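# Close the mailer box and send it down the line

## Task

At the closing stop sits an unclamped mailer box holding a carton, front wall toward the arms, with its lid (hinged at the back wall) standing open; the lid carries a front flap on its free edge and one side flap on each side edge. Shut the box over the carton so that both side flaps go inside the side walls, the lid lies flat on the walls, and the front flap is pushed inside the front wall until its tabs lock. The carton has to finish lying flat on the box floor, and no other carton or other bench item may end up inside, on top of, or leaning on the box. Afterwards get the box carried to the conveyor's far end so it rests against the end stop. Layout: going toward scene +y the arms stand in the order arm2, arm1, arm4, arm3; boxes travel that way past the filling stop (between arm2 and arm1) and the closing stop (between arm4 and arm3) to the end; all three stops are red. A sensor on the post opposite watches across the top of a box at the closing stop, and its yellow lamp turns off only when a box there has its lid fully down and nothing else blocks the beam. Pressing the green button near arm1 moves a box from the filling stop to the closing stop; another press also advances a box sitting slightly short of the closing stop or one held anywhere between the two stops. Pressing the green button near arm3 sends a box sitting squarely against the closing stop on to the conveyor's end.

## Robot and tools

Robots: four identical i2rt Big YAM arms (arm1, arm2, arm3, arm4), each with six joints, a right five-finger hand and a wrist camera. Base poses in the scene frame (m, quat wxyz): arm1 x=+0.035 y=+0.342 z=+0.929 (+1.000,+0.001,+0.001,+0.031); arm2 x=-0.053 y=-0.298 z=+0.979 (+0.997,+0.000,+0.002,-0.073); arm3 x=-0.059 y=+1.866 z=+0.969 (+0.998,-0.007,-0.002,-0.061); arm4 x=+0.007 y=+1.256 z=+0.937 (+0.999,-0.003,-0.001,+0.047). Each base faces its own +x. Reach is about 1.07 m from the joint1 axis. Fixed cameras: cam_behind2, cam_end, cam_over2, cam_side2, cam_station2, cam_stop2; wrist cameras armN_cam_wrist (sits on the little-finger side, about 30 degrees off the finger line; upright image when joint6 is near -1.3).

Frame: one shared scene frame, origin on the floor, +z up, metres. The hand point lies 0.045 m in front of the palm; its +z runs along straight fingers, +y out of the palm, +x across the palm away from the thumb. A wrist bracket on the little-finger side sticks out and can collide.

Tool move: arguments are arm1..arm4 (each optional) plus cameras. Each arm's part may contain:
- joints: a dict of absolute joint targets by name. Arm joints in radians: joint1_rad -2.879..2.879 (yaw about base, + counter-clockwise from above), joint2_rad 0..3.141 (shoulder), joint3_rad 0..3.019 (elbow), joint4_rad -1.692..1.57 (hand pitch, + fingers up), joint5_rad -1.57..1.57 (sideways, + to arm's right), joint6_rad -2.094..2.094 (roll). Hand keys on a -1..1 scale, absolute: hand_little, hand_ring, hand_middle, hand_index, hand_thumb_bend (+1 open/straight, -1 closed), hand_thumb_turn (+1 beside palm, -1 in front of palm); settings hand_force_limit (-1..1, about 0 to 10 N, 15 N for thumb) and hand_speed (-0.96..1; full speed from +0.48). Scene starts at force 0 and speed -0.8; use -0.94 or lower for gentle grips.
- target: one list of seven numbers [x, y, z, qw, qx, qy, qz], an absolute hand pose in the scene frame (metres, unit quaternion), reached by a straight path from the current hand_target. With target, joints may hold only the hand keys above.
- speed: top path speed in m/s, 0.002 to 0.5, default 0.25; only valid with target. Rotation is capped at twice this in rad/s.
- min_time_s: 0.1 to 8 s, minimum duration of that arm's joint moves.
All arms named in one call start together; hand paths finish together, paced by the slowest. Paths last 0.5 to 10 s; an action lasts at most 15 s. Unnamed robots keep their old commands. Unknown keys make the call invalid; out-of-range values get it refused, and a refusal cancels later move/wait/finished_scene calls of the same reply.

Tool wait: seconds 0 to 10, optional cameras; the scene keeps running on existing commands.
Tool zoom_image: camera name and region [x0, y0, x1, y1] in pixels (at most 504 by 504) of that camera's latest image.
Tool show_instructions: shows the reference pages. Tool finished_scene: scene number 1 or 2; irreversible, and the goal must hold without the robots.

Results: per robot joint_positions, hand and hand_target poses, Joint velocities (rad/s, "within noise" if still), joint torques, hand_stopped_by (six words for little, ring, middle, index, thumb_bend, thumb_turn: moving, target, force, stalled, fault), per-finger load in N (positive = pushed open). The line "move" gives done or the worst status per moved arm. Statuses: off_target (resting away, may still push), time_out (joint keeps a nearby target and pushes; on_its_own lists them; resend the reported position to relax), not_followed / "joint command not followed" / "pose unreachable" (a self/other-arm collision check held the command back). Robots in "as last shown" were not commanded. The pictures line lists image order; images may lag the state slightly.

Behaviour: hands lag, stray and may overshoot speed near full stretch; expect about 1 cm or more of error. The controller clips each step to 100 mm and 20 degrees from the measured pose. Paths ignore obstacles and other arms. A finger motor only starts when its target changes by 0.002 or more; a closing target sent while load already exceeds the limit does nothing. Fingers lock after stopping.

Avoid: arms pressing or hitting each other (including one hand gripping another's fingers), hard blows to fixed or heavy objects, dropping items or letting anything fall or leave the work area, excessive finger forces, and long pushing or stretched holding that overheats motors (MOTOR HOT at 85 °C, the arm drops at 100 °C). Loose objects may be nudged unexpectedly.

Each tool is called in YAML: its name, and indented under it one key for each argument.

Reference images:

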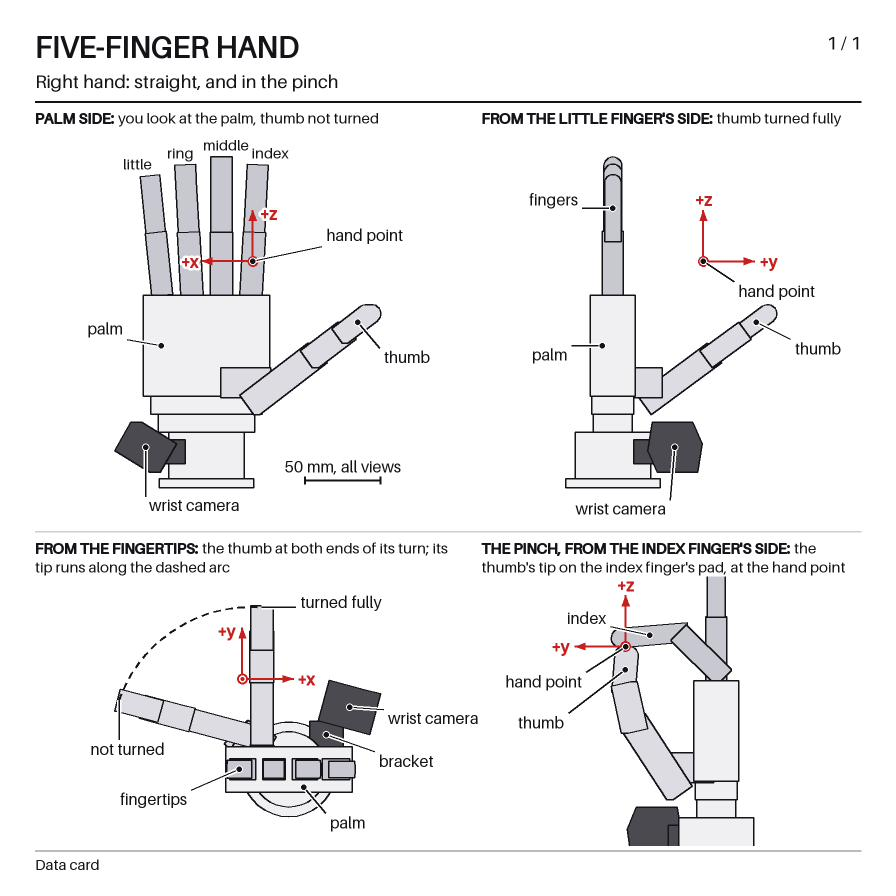

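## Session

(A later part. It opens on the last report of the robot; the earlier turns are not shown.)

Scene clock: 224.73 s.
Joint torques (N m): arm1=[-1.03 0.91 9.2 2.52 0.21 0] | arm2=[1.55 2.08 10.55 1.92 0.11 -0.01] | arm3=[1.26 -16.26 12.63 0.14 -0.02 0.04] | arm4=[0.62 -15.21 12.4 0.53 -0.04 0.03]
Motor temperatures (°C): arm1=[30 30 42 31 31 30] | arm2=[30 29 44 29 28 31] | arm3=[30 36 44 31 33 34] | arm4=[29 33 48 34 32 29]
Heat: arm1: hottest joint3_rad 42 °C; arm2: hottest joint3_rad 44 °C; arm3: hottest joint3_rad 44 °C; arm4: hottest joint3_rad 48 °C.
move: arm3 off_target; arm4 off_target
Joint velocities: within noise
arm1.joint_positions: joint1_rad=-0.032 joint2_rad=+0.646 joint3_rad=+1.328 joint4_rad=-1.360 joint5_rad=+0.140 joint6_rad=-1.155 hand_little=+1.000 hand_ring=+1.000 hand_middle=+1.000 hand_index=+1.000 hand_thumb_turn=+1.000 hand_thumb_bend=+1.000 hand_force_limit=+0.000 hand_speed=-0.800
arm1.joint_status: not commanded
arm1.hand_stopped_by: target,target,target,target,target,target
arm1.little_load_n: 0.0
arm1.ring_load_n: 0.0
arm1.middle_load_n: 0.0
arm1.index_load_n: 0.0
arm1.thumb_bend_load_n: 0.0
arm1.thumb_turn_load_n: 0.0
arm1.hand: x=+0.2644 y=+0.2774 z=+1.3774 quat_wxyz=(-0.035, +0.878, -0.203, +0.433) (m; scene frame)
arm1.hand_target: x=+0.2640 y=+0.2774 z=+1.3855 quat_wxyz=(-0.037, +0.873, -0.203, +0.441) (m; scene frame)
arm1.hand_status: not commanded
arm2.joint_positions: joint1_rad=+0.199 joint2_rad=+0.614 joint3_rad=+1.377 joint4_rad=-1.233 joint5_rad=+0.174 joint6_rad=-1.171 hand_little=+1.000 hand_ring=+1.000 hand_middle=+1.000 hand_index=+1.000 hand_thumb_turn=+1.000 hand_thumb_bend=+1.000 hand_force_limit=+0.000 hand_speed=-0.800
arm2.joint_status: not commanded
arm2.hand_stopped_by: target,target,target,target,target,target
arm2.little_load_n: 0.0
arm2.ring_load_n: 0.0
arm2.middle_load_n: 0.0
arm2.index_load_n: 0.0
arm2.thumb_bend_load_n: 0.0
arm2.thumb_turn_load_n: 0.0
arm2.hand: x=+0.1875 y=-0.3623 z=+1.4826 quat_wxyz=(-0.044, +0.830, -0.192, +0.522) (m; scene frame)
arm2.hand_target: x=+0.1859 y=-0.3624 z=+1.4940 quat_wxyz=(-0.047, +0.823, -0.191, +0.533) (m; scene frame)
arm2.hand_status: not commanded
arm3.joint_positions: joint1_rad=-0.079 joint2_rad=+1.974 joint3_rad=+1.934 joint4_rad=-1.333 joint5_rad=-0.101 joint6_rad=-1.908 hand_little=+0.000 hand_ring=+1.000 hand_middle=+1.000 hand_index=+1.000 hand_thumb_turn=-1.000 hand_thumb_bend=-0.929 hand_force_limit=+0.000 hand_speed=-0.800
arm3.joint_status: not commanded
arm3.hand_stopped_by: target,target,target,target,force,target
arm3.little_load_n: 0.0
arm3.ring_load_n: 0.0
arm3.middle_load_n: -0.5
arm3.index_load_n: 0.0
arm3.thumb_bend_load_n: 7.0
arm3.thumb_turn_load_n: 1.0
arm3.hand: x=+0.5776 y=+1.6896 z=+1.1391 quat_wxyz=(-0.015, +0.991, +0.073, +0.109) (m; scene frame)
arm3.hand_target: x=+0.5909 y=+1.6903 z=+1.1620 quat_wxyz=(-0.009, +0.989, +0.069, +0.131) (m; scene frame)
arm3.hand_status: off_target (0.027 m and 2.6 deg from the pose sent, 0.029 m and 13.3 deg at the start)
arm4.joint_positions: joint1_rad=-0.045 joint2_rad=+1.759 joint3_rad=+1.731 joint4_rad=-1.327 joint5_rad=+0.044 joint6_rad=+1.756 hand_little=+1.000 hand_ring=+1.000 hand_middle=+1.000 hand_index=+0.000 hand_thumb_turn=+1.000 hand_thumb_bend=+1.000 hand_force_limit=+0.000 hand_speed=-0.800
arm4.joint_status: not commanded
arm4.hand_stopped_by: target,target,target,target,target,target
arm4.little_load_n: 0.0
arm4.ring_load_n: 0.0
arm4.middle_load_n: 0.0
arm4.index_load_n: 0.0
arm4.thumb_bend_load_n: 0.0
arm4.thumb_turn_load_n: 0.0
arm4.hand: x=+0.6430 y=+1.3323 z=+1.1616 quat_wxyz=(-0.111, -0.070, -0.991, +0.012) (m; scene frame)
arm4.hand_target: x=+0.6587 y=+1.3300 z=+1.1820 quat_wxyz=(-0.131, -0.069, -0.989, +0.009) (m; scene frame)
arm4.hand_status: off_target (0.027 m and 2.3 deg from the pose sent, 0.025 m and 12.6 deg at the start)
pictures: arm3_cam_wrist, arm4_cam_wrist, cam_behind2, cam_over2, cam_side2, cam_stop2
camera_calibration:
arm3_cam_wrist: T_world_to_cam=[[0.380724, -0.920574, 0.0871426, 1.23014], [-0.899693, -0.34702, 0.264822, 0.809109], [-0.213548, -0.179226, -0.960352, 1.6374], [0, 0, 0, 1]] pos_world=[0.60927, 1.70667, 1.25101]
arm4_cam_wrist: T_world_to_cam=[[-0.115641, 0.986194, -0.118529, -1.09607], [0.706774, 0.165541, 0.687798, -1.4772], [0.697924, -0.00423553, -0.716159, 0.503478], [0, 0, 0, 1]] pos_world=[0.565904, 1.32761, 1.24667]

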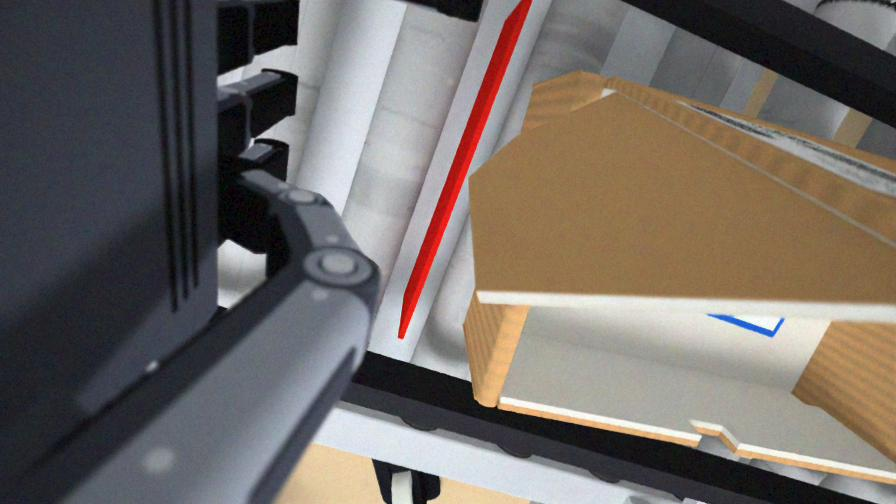

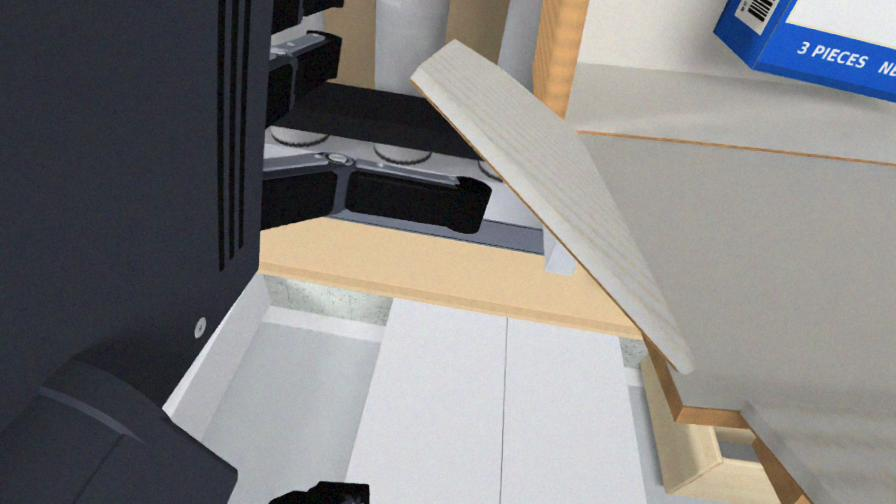

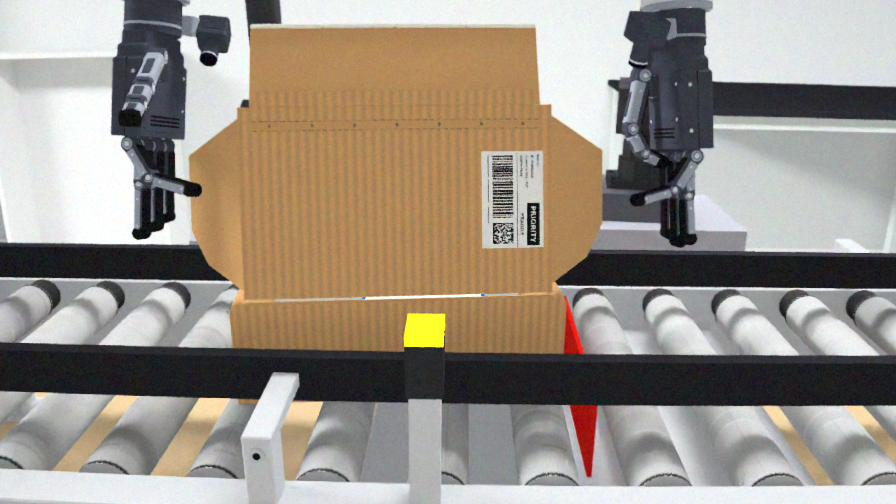

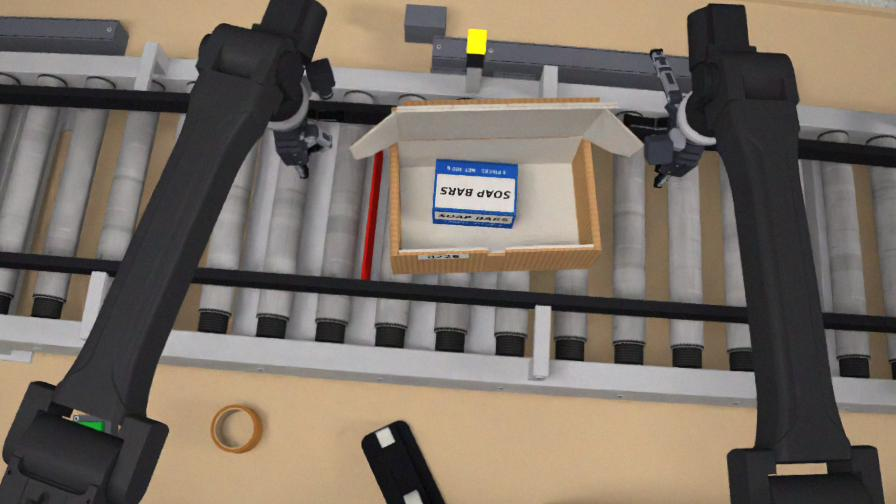

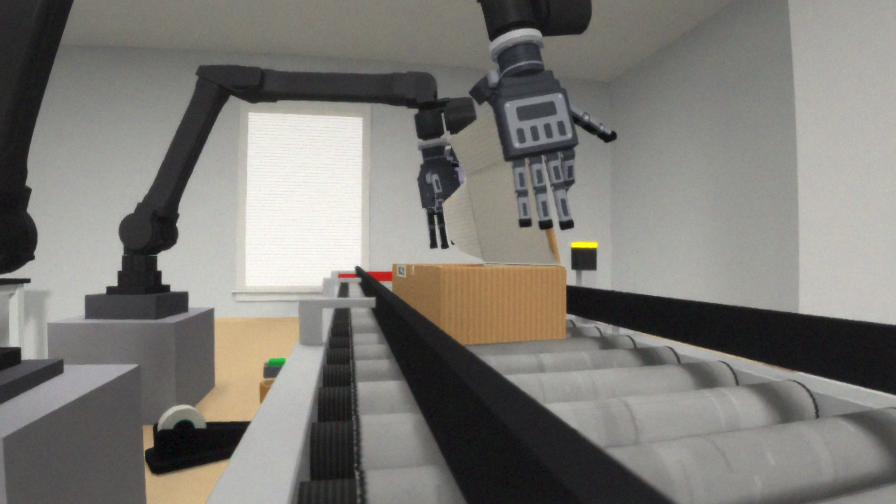

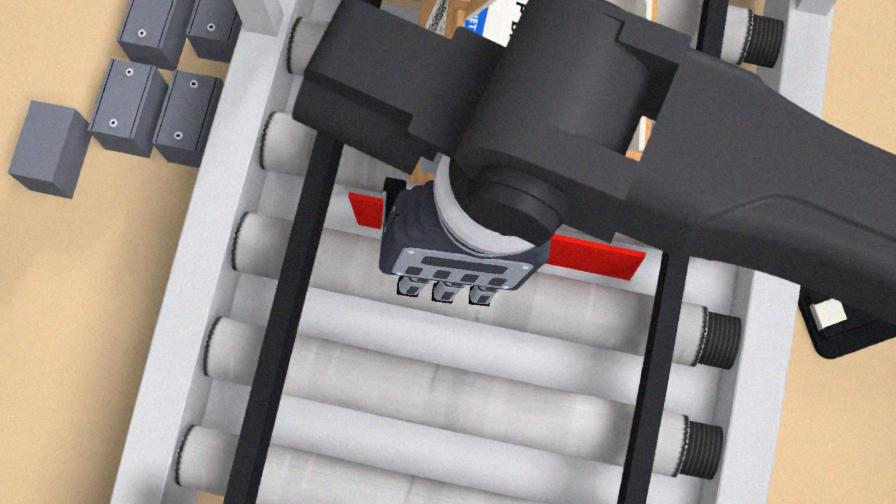

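move:
  arm4: {"target": [0.66, 1.385, 1.182, 0.1302, 0.0692, 0.9890, -0.0091], "speed": 0.15}
  arm3: {"target": [0.575, 1.665, 1.162, -0.0091, 0.9890, 0.0692, 0.1302], "speed": 0.15}

move:
  arm4: {"target": [0.655, 1.42, 1.182, 0.1302, 0.0692, 0.9890, -0.0091], "speed": 0.1}
  arm3: {"target": [0.572, 1.63, 1.162, -0.0091, 0.9890, 0.0692, 0.1302], "speed": 0.1}
  cameras: ["cam_over2", "cam_behind2", "cam_side2", "arm4_cam_wrist", "arm3_cam_wrist", "cam_stop2"]

Scene clock: 227.37 s.
Joint torques (N m): arm1=[-1.03 0.85 9.2 2.52 0.21 0] | arm2=[1.32 2.26 10.58 1.91 0.1 0.01] | arm3=[0.03 -17.85 8.73 0.44 -0.13 -0.32] | arm4=[1.14 -15.62 12.42 0.42 -0.03 0.16]
Motor temperatures (°C): arm1=[30 30 42 31 31 30] | arm2=[30 29 44 29 28 31] | arm3=[30 36 43 31 33 34] | arm4=[29 33 49 34 32 29]
Heat: arm1: hottest joint3_rad 42 °C; arm2: hottest joint3_rad 44 °C; arm3: hottest joint3_rad 43 °C; arm4: hottest joint3_rad 49 °C.
move: arm3 off_target; arm4 off_target
Joint velocities: within noise
arm1, arm2: as last shown
arm3.joint_positions: joint1_rad=-0.111 joint2_rad=+1.972 joint3_rad=+1.934 joint4_rad=-1.333 joint5_rad=-0.107 joint6_rad=-1.920 hand_little=+0.000 hand_ring=+1.000 hand_middle=+1.000 hand_index=+1.000 hand_thumb_turn=-1.000 hand_thumb_bend=-0.929 hand_force_limit=+0.000 hand_speed=-0.800
arm3.joint_status: not commanded
arm3.hand_stopped_by: target,target,target,target,force,target
arm3.little_load_n: 0.0
arm3.ring_load_n: 0.5
arm3.middle_load_n: 0.0
arm3.index_load_n: 0.0
arm3.thumb_bend_load_n: 7.0
arm3.thumb_turn_load_n: 1.0
arm3.hand: x=+0.5724 y=+1.6701 z=+1.1406 quat_wxyz=(-0.016, +0.992, +0.064, +0.111) (m; scene frame)
arm3.hand_target: x=+0.5746 y=+1.6651 z=+1.1619 quat_wxyz=(-0.009, +0.989, +0.069, +0.130) (m; scene frame)
arm3.hand_status: off_target (0.022 m and 2.4 deg from the pose sent, 0.034 m and 2.6 deg at the start)
arm4.joint_positions: joint1_rad=+0.038 joint2_rad=+1.771 joint3_rad=+1.752 joint4_rad=-1.339 joint5_rad=+0.066 joint6_rad=+1.832 hand_little=+1.000 hand_ring=+1.000 hand_middle=+1.000 hand_index=+0.000 hand_thumb_turn=+1.000 hand_thumb_bend=+1.000 hand_force_limit=+0.000 hand_speed=-0.800
arm4.joint_status: not commanded
arm4.hand_stopped_by: target,target,target,target,target,target
arm4.little_load_n: 0.0
arm4.ring_load_n: 0.0
arm4.middle_load_n: 0.0
arm4.index_load_n: 0.0
arm4.thumb_bend_load_n: 0.0
arm4.thumb_turn_load_n: 0.0
arm4.hand: x=+0.6433 y=+1.3782 z=+1.1635 quat_wxyz=(-0.113, -0.068, -0.991, +0.014) (m; scene frame)
arm4.hand_target: x=+0.6587 y=+1.3847 z=+1.1821 quat_wxyz=(-0.131, -0.069, -0.989, +0.009) (m; scene frame)
arm4.hand_status: off_target (0.026 m and 2.1 deg from the pose sent, 0.059 m and 2.3 deg at the start)
pictures: none

Scene clock: 228.50 s.
Joint torques (N m): arm1=[-1.03 0.85 9.2 2.54 0.21 0] | arm2=[1.44 2.26 10.56 1.87 0.11 -0.01] | arm3=[-0.85 -16.62 11.04 0.34 0.09 -0.38] | arm4=[4.19 -15.62 12.22 0.47 -0.56 0.07]
Motor temperatures (°C): arm1=[30 30 42 31 31 30] | arm2=[30 29 44 29 28 31] | arm3=[30 37 43 31 33 34] | arm4=[29 33 49 34 32 29]
Heat: arm1: hottest joint3_rad 42 °C; arm2: hottest joint3_rad 44 °C; arm3: hottest joint3_rad 43 °C; arm4: hottest joint3_rad 49 °C.
move: arm3 off_target; arm4 off_target
Joint velocities: within noise
arm1, arm2: as last shown
arm3.joint_positions: joint1_rad=-0.155 joint2_rad=+1.972 joint3_rad=+1.934 joint4_rad=-1.345 joint5_rad=-0.126 joint6_rad=-1.967 hand_little=+0.000 hand_ring=+1.000 hand_middle=+1.000 hand_index=+1.000 hand_thumb_turn=-1.000 hand_thumb_bend=-0.929 hand_force_limit=+0.000 hand_speed=-0.800
arm3.joint_status: not commanded
arm3.hand_stopped_by: target,target,target,target,force,target
arm3.little_load_n: 0.0
arm3.ring_load_n: 0.0
arm3.middle_load_n: 0.0
arm3.index_load_n: 0.0
arm3.thumb_bend_load_n: 6.5
arm3.thumb_turn_load_n: 1.0
arm3.hand: x=+0.5644 y=+1.6463 z=+1.1402 quat_wxyz=(-0.021, +0.992, +0.066, +0.110) (m; scene frame)
arm3.hand_target: x=+0.5710 y=+1.6304 z=+1.1621 quat_wxyz=(-0.009, +0.989, +0.069, +0.130) (m; scene frame)
arm3.hand_status: off_target (0.028 m and 2.8 deg from the pose sent, 0.045 m and 2.4 deg at the start)
arm4.joint_positions: joint1_rad=+0.073 joint2_rad=+1.772 joint3_rad=+1.757 joint4_rad=-1.344 joint5_rad=+0.096 joint6_rad=+1.907 hand_little=+1.000 hand_ring=+1.000 hand_middle=+1.000 hand_index=+0.000 hand_thumb_turn=+1.000 hand_thumb_bend=+1.000 hand_force_limit=+0.000 hand_speed=-0.800
arm4.joint_status: not commanded
arm4.hand_stopped_by: target,target,target,target,target,target
arm4.little_load_n: 0.0
arm4.ring_load_n: 0.0
arm4.middle_load_n: 0.0
arm4.index_load_n: 1.5
arm4.thumb_bend_load_n: 0.0
arm4.thumb_turn_load_n: 0.0
arm4.hand: x=+0.6439 y=+1.3920 z=+1.1645 quat_wxyz=(-0.116, -0.089, -0.989, +0.023) (m; scene frame)
arm4.hand_target: x=+0.6531 y=+1.4195 z=+1.1821 quat_wxyz=(-0.131, -0.069, -0.989, +0.009) (m; scene frame)
arm4.hand_status: off_target (0.035 m and 3.2 deg from the pose sent, 0.047 m and 2.1 deg at the start)
pictures: arm3_cam_wrist, arm4_cam_wrist, cam_behind2, cam_over2, cam_side2, cam_stop2
camera_calibration:
arm3_cam_wrist: T_world_to_cam=[[0.368294, -0.926718, 0.0745243, 1.22679], [-0.904421, -0.338555, 0.259621, 0.776552], [-0.215365, -0.163018, -0.962831, 1.60501], [0, 0, 0, 1]] pos_world=[0.596175, 1.66144, 1.25232]
arm4_cam_wrist: T_world_to_cam=[[-0.0753021, 0.987727, -0.136841, -1.16127], [0.706352, 0.149701, 0.69185, -1.47218], [0.703844, -0.0445602, -0.708955, 0.549168], [0, 0, 0, 1]] pos_world=[0.565901, 1.39187, 1.24895]

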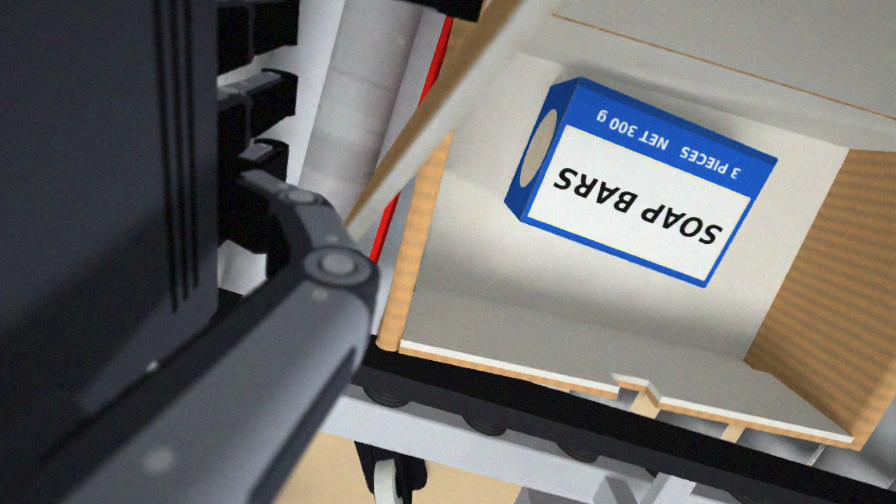

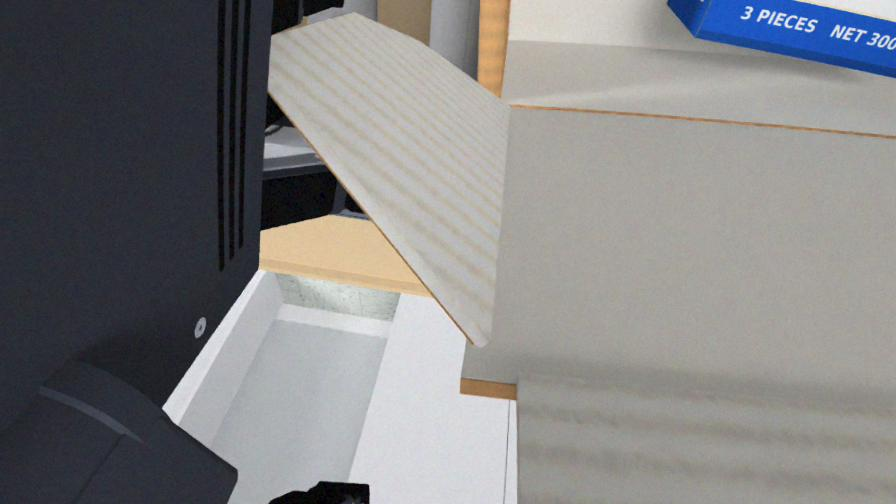

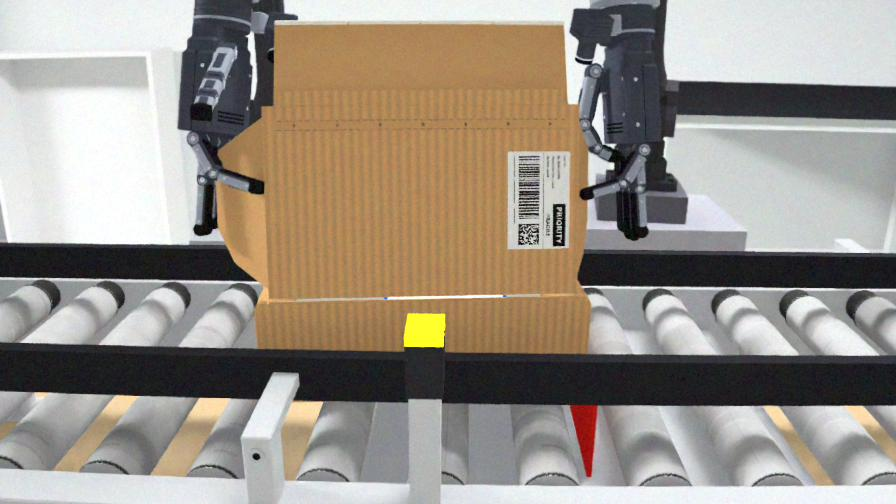

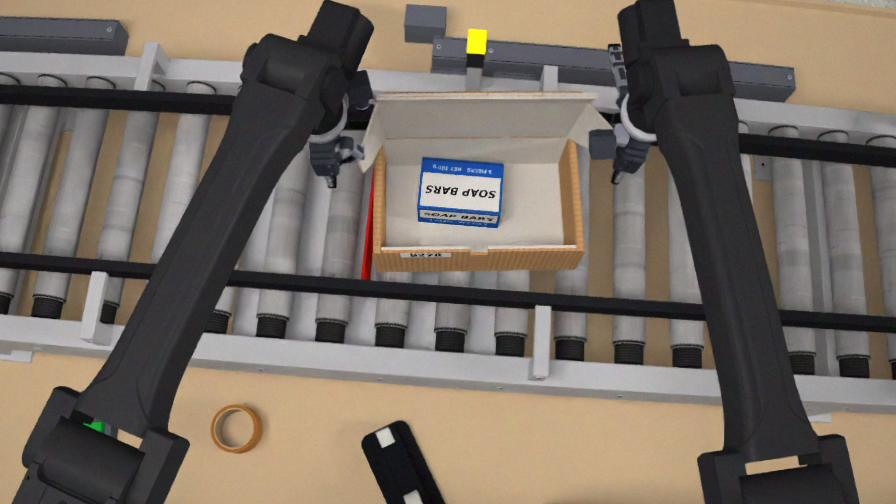

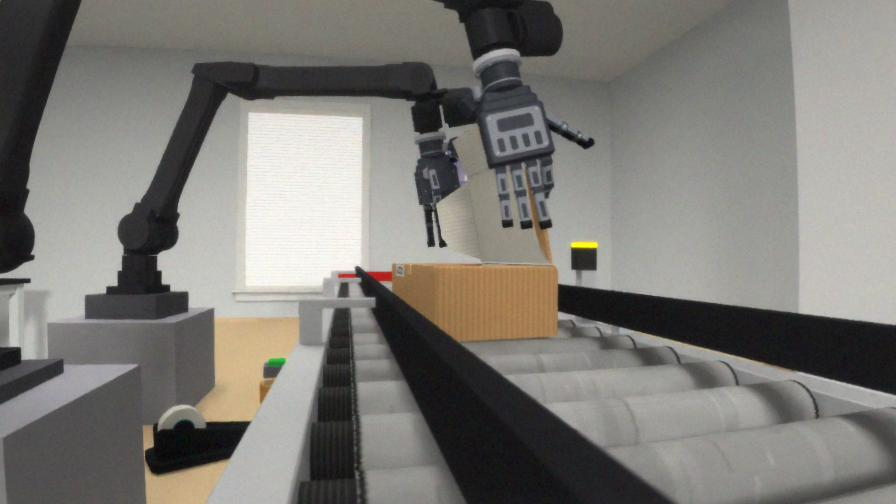

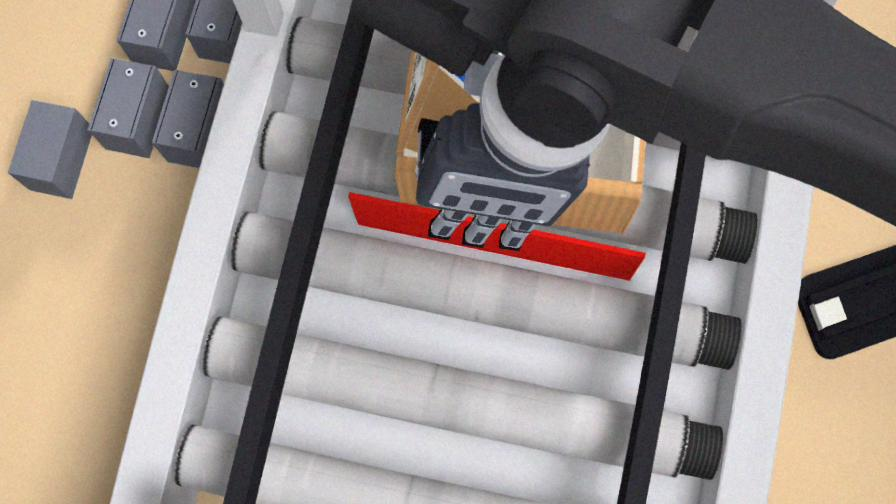

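move:
  cameras: ["cam_over2","cam_stop2","cam_behind2","cam_station2"]

Scene clock: 229.70 s.
Joint torques (N m): arm1=[-1.03 0.91 9.21 2.54 0.21 0] | arm2=[1.44 2.43 10.59 1.92 0.11 0] | arm3=[-0.91 -16.62 11.07 0.35 0.08 -0.39] | arm4=[3.66 -15.68 12.46 0.55 -0.53 0.03]
Motor temperatures (°C): arm1=[30 30 42 31 31 30] | arm2=[30 29 44 29 28 31] | arm3=[30 37 43 31 33 34] | arm4=[29 33 49 34 32 29]
Heat: arm1: hottest joint3_rad 42 °C; arm2: hottest joint3_rad 44 °C; arm3: hottest joint3_rad 43 °C; arm4: hottest joint3_rad 49 °C.
Joint velocities: within noise
arm1.joint_positions: joint1_rad=-0.032 joint2_rad=+0.646 joint3_rad=+1.328 joint4_rad=-1.360 joint5_rad=+0.140 joint6_rad=-1.155 hand_little=+1.000 hand_ring=+1.000 hand_middle=+1.000 hand_index=+1.000 hand_thumb_turn=+1.000 hand_thumb_bend=+1.000 hand_force_limit=+0.000 hand_speed=-0.800
arm1.joint_status: not commanded
arm1.hand_stopped_by: target,target,target,target,target,target
arm1.little_load_n: 0.0
arm1.ring_load_n: 0.0
arm1.middle_load_n: 0.0
arm1.index_load_n: 0.0
arm1.thumb_bend_load_n: 0.0
arm1.thumb_turn_load_n: 0.0
arm1.hand: x=+0.2644 y=+0.2774 z=+1.3774 quat_wxyz=(-0.035, +0.878, -0.203, +0.433) (m; scene frame)
arm1.hand_target: x=+0.2640 y=+0.2774 z=+1.3855 quat_wxyz=(-0.037, +0.873, -0.203, +0.441) (m; scene frame)
arm1.hand_status: not commanded
arm2.joint_positions: joint1_rad=+0.199 joint2_rad=+0.614 joint3_rad=+1.377 joint4_rad=-1.233 joint5_rad=+0.174 joint6_rad=-1.171 hand_little=+1.000 hand_ring=+1.000 hand_middle=+1.000 hand_index=+1.000 hand_thumb_turn=+1.000 hand_thumb_bend=+1.000 hand_force_limit=+0.000 hand_speed=-0.800
arm2.joint_status: not commanded
arm2.hand_stopped_by: target,target,target,target,target,target
arm2.little_load_n: -0.5
arm2.ring_load_n: 0.0
arm2.middle_load_n: -0.5
arm2.index_load_n: 0.0
arm2.thumb_bend_load_n: 0.0
arm2.thumb_turn_load_n: 0.0
arm2.hand: x=+0.1875 y=-0.3623 z=+1.4826 quat_wxyz=(-0.044, +0.830, -0.192, +0.522) (m; scene frame)
arm2.hand_target: x=+0.1859 y=-0.3624 z=+1.4940 quat_wxyz=(-0.047, +0.823, -0.191, +0.533) (m; scene frame)
arm2.hand_status: not commanded
arm3.joint_positions: joint1_rad=-0.155 joint2_rad=+1.972 joint3_rad=+1.934 joint4_rad=-1.345 joint5_rad=-0.126 joint6_rad=-1.967 hand_little=+0.000 hand_ring=+1.000 hand_middle=+1.000 hand_index=+1.000 hand_thumb_turn=-1.000 hand_thumb_bend=-0.929 hand_force_limit=+0.000 hand_speed=-0.800
arm3.joint_status: not commanded
arm3.hand_stopped_by: target,target,target,target,force,target
arm3.little_load_n: 0.0
arm3.ring_load_n: 0.0
arm3.middle_load_n: 0.0
arm3.index_load_n: 0.0
arm3.thumb_bend_load_n: 6.0
arm3.thumb_turn_load_n: 1.0
arm3.hand: x=+0.5644 y=+1.6463 z=+1.1402 quat_wxyz=(-0.021, +0.992, +0.066, +0.110) (m; scene frame)
arm3.hand_target: x=+0.5710 y=+1.6304 z=+1.1621 quat_wxyz=(-0.009, +0.989, +0.069, +0.130) (m; scene frame)
arm3.hand_status: off_target (0.028 m and 2.8 deg from the pose sent, 0.045 m and 2.4 deg at the start)
arm4.joint_positions: joint1_rad=+0.073 joint2_rad=+1.772 joint3_rad=+1.757 joint4_rad=-1.344 joint5_rad=+0.096 joint6_rad=+1.907 hand_little=+1.000 hand_ring=+1.000 hand_middle=+1.000 hand_index=+0.000 hand_thumb_turn=+1.000 hand_thumb_bend=+1.000 hand_force_limit=+0.000 hand_speed=-0.800
arm4.joint_status: not commanded
arm4.hand_stopped_by: target,target,target,target,target,target
arm4.little_load_n: 0.0
arm4.ring_load_n: 0.0
arm4.middle_load_n: 0.0
arm4.index_load_n: 1.5
arm4.thumb_bend_load_n: 0.0
arm4.thumb_turn_load_n: 0.0
arm4.hand: x=+0.6439 y=+1.3919 z=+1.1645 quat_wxyz=(-0.116, -0.089, -0.989, +0.022) (m; scene frame)
arm4.hand_target: x=+0.6531 y=+1.4195 z=+1.1821 quat_wxyz=(-0.131, -0.069, -0.989, +0.009) (m; scene frame)
arm4.hand_status: off_target (0.035 m and 3.2 deg from the pose sent, 0.047 m and 2.1 deg at the start)
pictures: cam_behind2, cam_over2, cam_station2, cam_stop2

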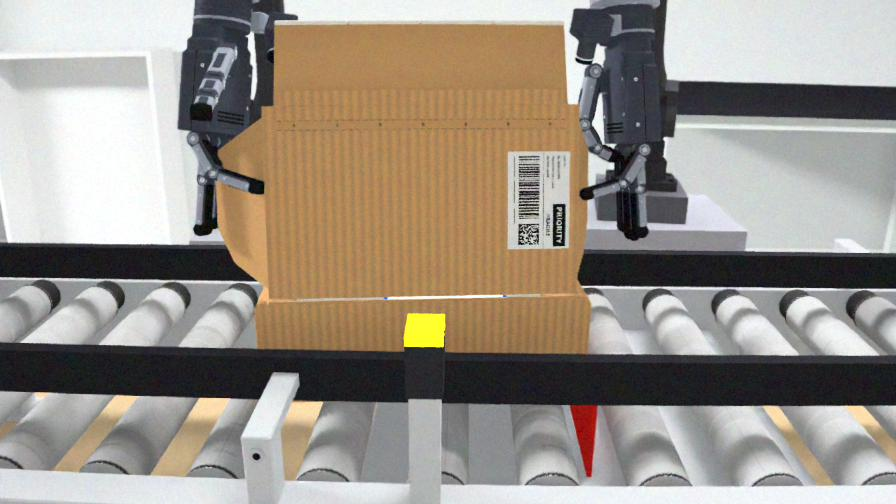

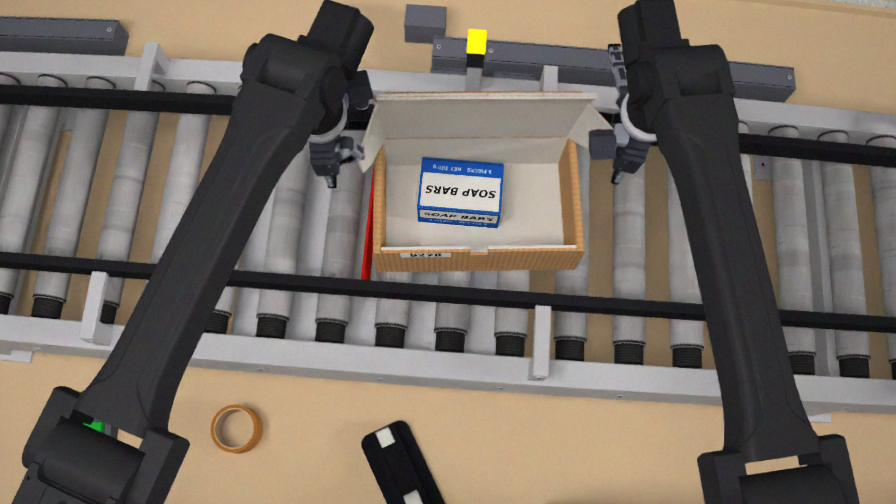

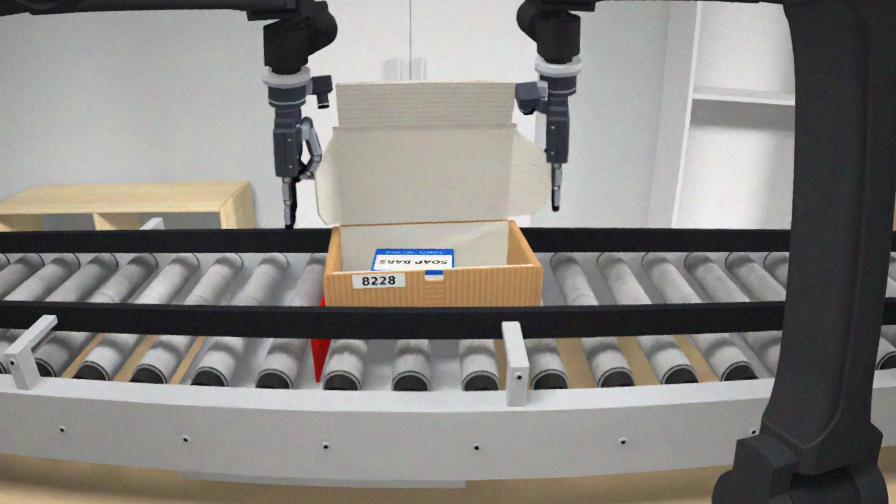

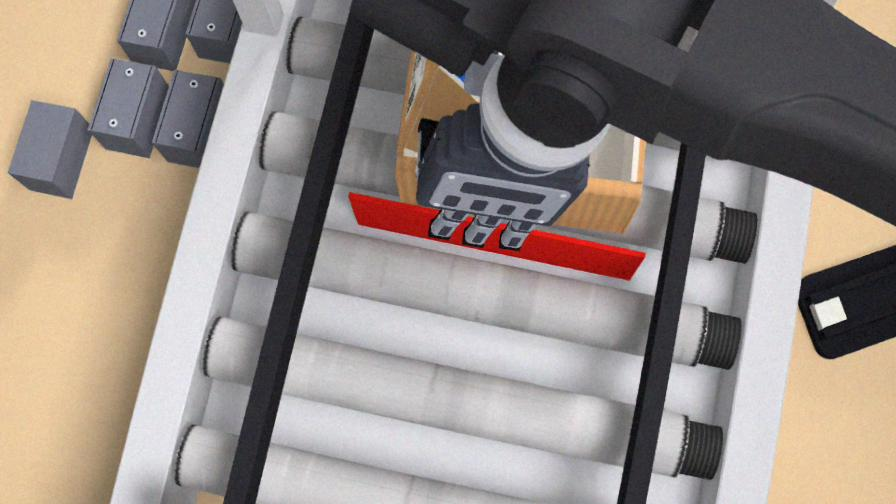

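move:
  arm4: {"target": [0.655, 1.447, 1.182, 0.1302, 0.0692, 0.9890, -0.0091], "speed": 0.05}
  arm3: {"target": [0.572, 1.608, 1.162, -0.0091, 0.9890, 0.0692, 0.1302], "speed": 0.05}
  cameras: ["cam_over2","cam_stop2","cam_behind2","cam_station2"]

Scene clock: 231.17 s.
Joint torques (N m): arm1=[-1.03 0.91 9.2 2.54 0.21 0.01] | arm2=[1.44 2.2 10.52 1.89 0.12 -0.01] | arm3=[-2.96 -15.5 12.88 0.34 0.27 -0.28] | arm4=[6.18 -15.79 12.44 0.66 -1.1 -0.03]
Motor temperatures (°C): arm1=[30 30 42 31 31 30] | arm2=[30 29 44 29 28 31] | arm3=[30 37 43 31 33 34] | arm4=[29 33 49 34 32 29]
Heat: arm1: hottest joint3_rad 42 °C; arm2: hottest joint3_rad 44 °C; arm3: hottest joint3_rad 43 °C; arm4: hottest joint3_rad 49 °C.
move: arm3 off_target; arm4 off_target
Joint velocities: within noise
arm1, arm2: as last shown
arm2.little_load_n: 0.0
arm2.middle_load_n: 0.0
arm3.joint_positions: joint1_rad=-0.164 joint2_rad=+1.974 joint3_rad=+1.938 joint4_rad=-1.357 joint5_rad=-0.137 joint6_rad=-2.009 hand_little=+0.000 hand_ring=+1.000 hand_middle=+1.000 hand_index=+1.000 hand_thumb_turn=-1.000 hand_thumb_bend=-0.929 hand_force_limit=+0.000 hand_speed=-0.800
arm3.joint_status: not commanded
arm3.hand_stopped_by: target,target,target,target,force,target
arm3.little_load_n: 0.5
arm3.ring_load_n: 0.0
arm3.middle_load_n: 0.0
arm3.index_load_n: 0.0
arm3.thumb_bend_load_n: 6.5
arm3.thumb_turn_load_n: 1.0
arm3.hand: x=+0.5638 y=+1.6424 z=+1.1403 quat_wxyz=(-0.025, +0.990, +0.082, +0.108) (m; scene frame)
arm3.hand_target: x=+0.5695 y=+1.6087 z=+1.1624 quat_wxyz=(-0.008, +0.989, +0.069, +0.130) (m; scene frame)
arm3.hand_status: off_target (0.041 m and 3.5 deg from the pose sent, 0.045 m and 2.8 deg at the start)
arm4.joint_positions: joint1_rad=+0.090 joint2_rad=+1.782 joint3_rad=+1.772 joint4_rad=-1.358 joint5_rad=+0.123 joint6_rad=+1.963 hand_little=+1.000 hand_ring=+1.000 hand_middle=+1.000 hand_index=+0.000 hand_thumb_turn=+1.000 hand_thumb_bend=+1.000 hand_force_limit=+0.000 hand_speed=-0.800
arm4.joint_status: not commanded
arm4.hand_stopped_by: target,target,target,target,target,target
arm4.little_load_n: 0.0
arm4.ring_load_n: 0.0
arm4.middle_load_n: 0.0
arm4.index_load_n: 2.5
arm4.thumb_bend_load_n: 0.0
arm4.thumb_turn_load_n: 0.0
arm4.hand: x=+0.6468 y=+1.3958 z=+1.1644 quat_wxyz=(-0.116, -0.109, -0.987, +0.032) (m; scene frame)
arm4.hand_target: x=+0.6513 y=+1.4457 z=+1.1820 quat_wxyz=(-0.131, -0.069, -0.989, +0.009) (m; scene frame)
arm4.hand_status: off_target (0.055 m and 5.5 deg from the pose sent, 0.059 m and 3.2 deg at the start)
pictures: cam_behind2, cam_over2, cam_station2, cam_stop2

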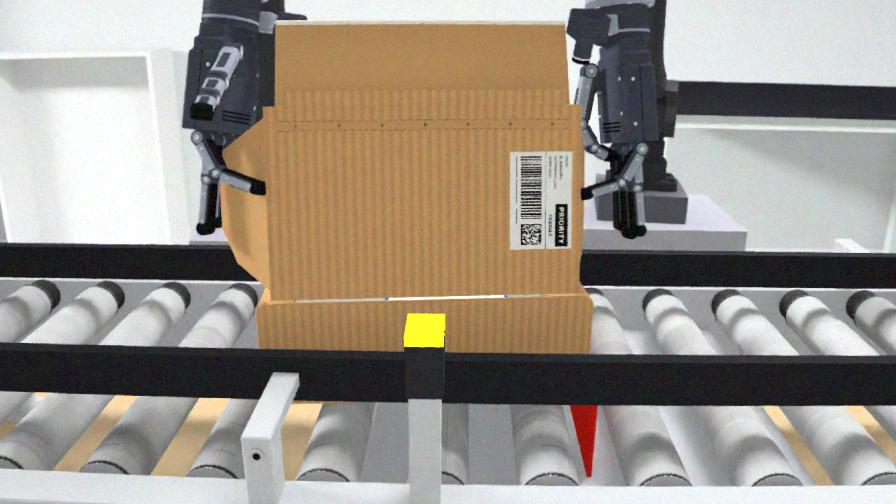

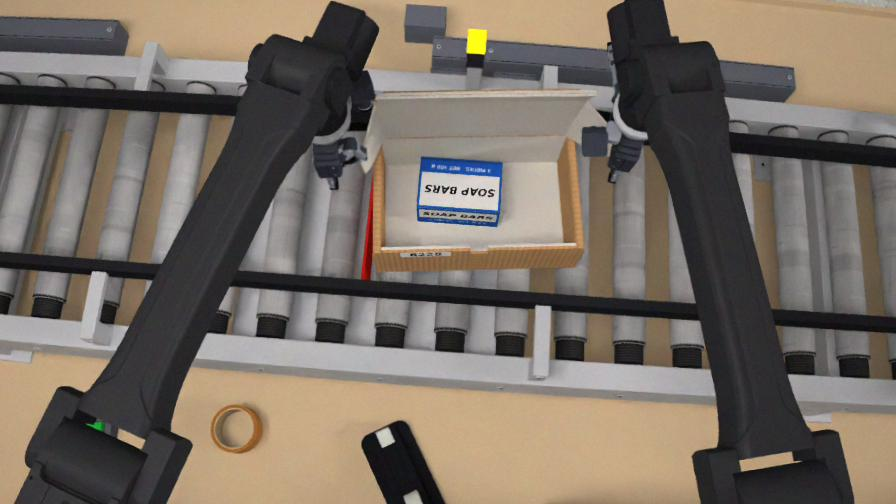

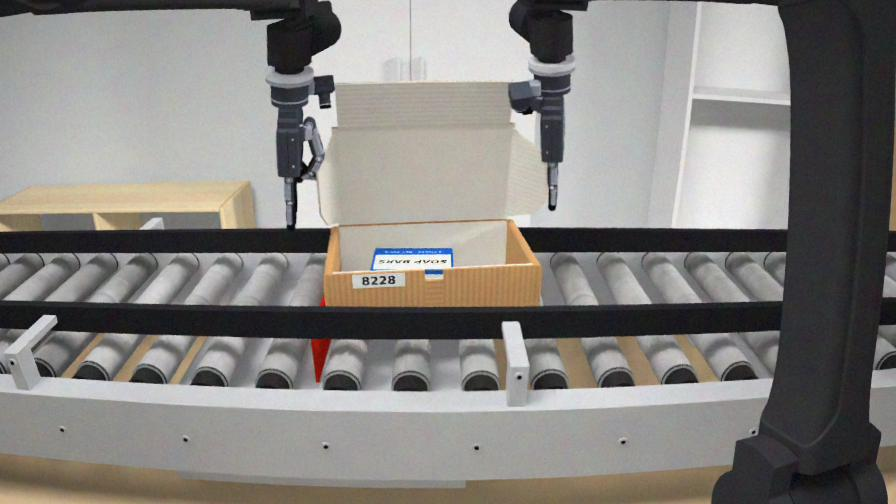

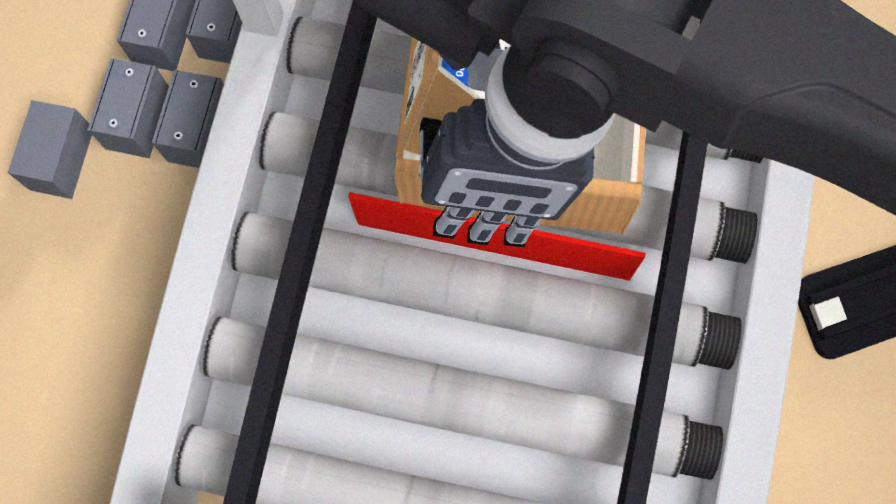

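zoom_image:
  camera: "cam_stop2"
  region: [350, 20, 650, 280]

zoom_image:
  camera: "cam_over2"
  region: [300, 40, 680, 290]

zoom_image:
  camera: "cam_behind2"
  region: [180, 0, 680, 310]

Scaled by 1.680 from the camera's 896x504 image, which has a finer 1280x720 frame.

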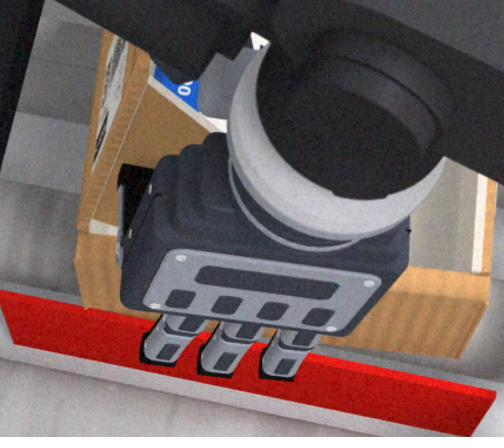

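Scaled by 1.326 from the camera's 896x504 image, which has a finer 1280x720 frame.

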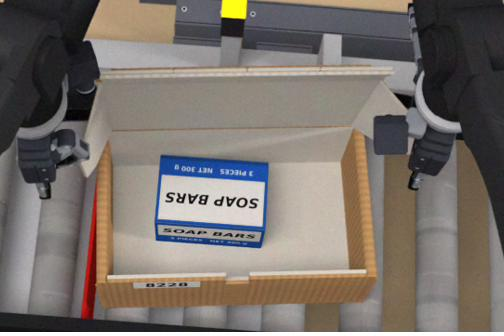

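Scaled by 1.008 from the camera's 896x504 image, which has a finer 1280x720 frame.

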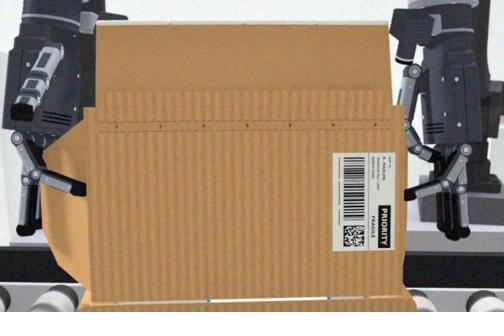

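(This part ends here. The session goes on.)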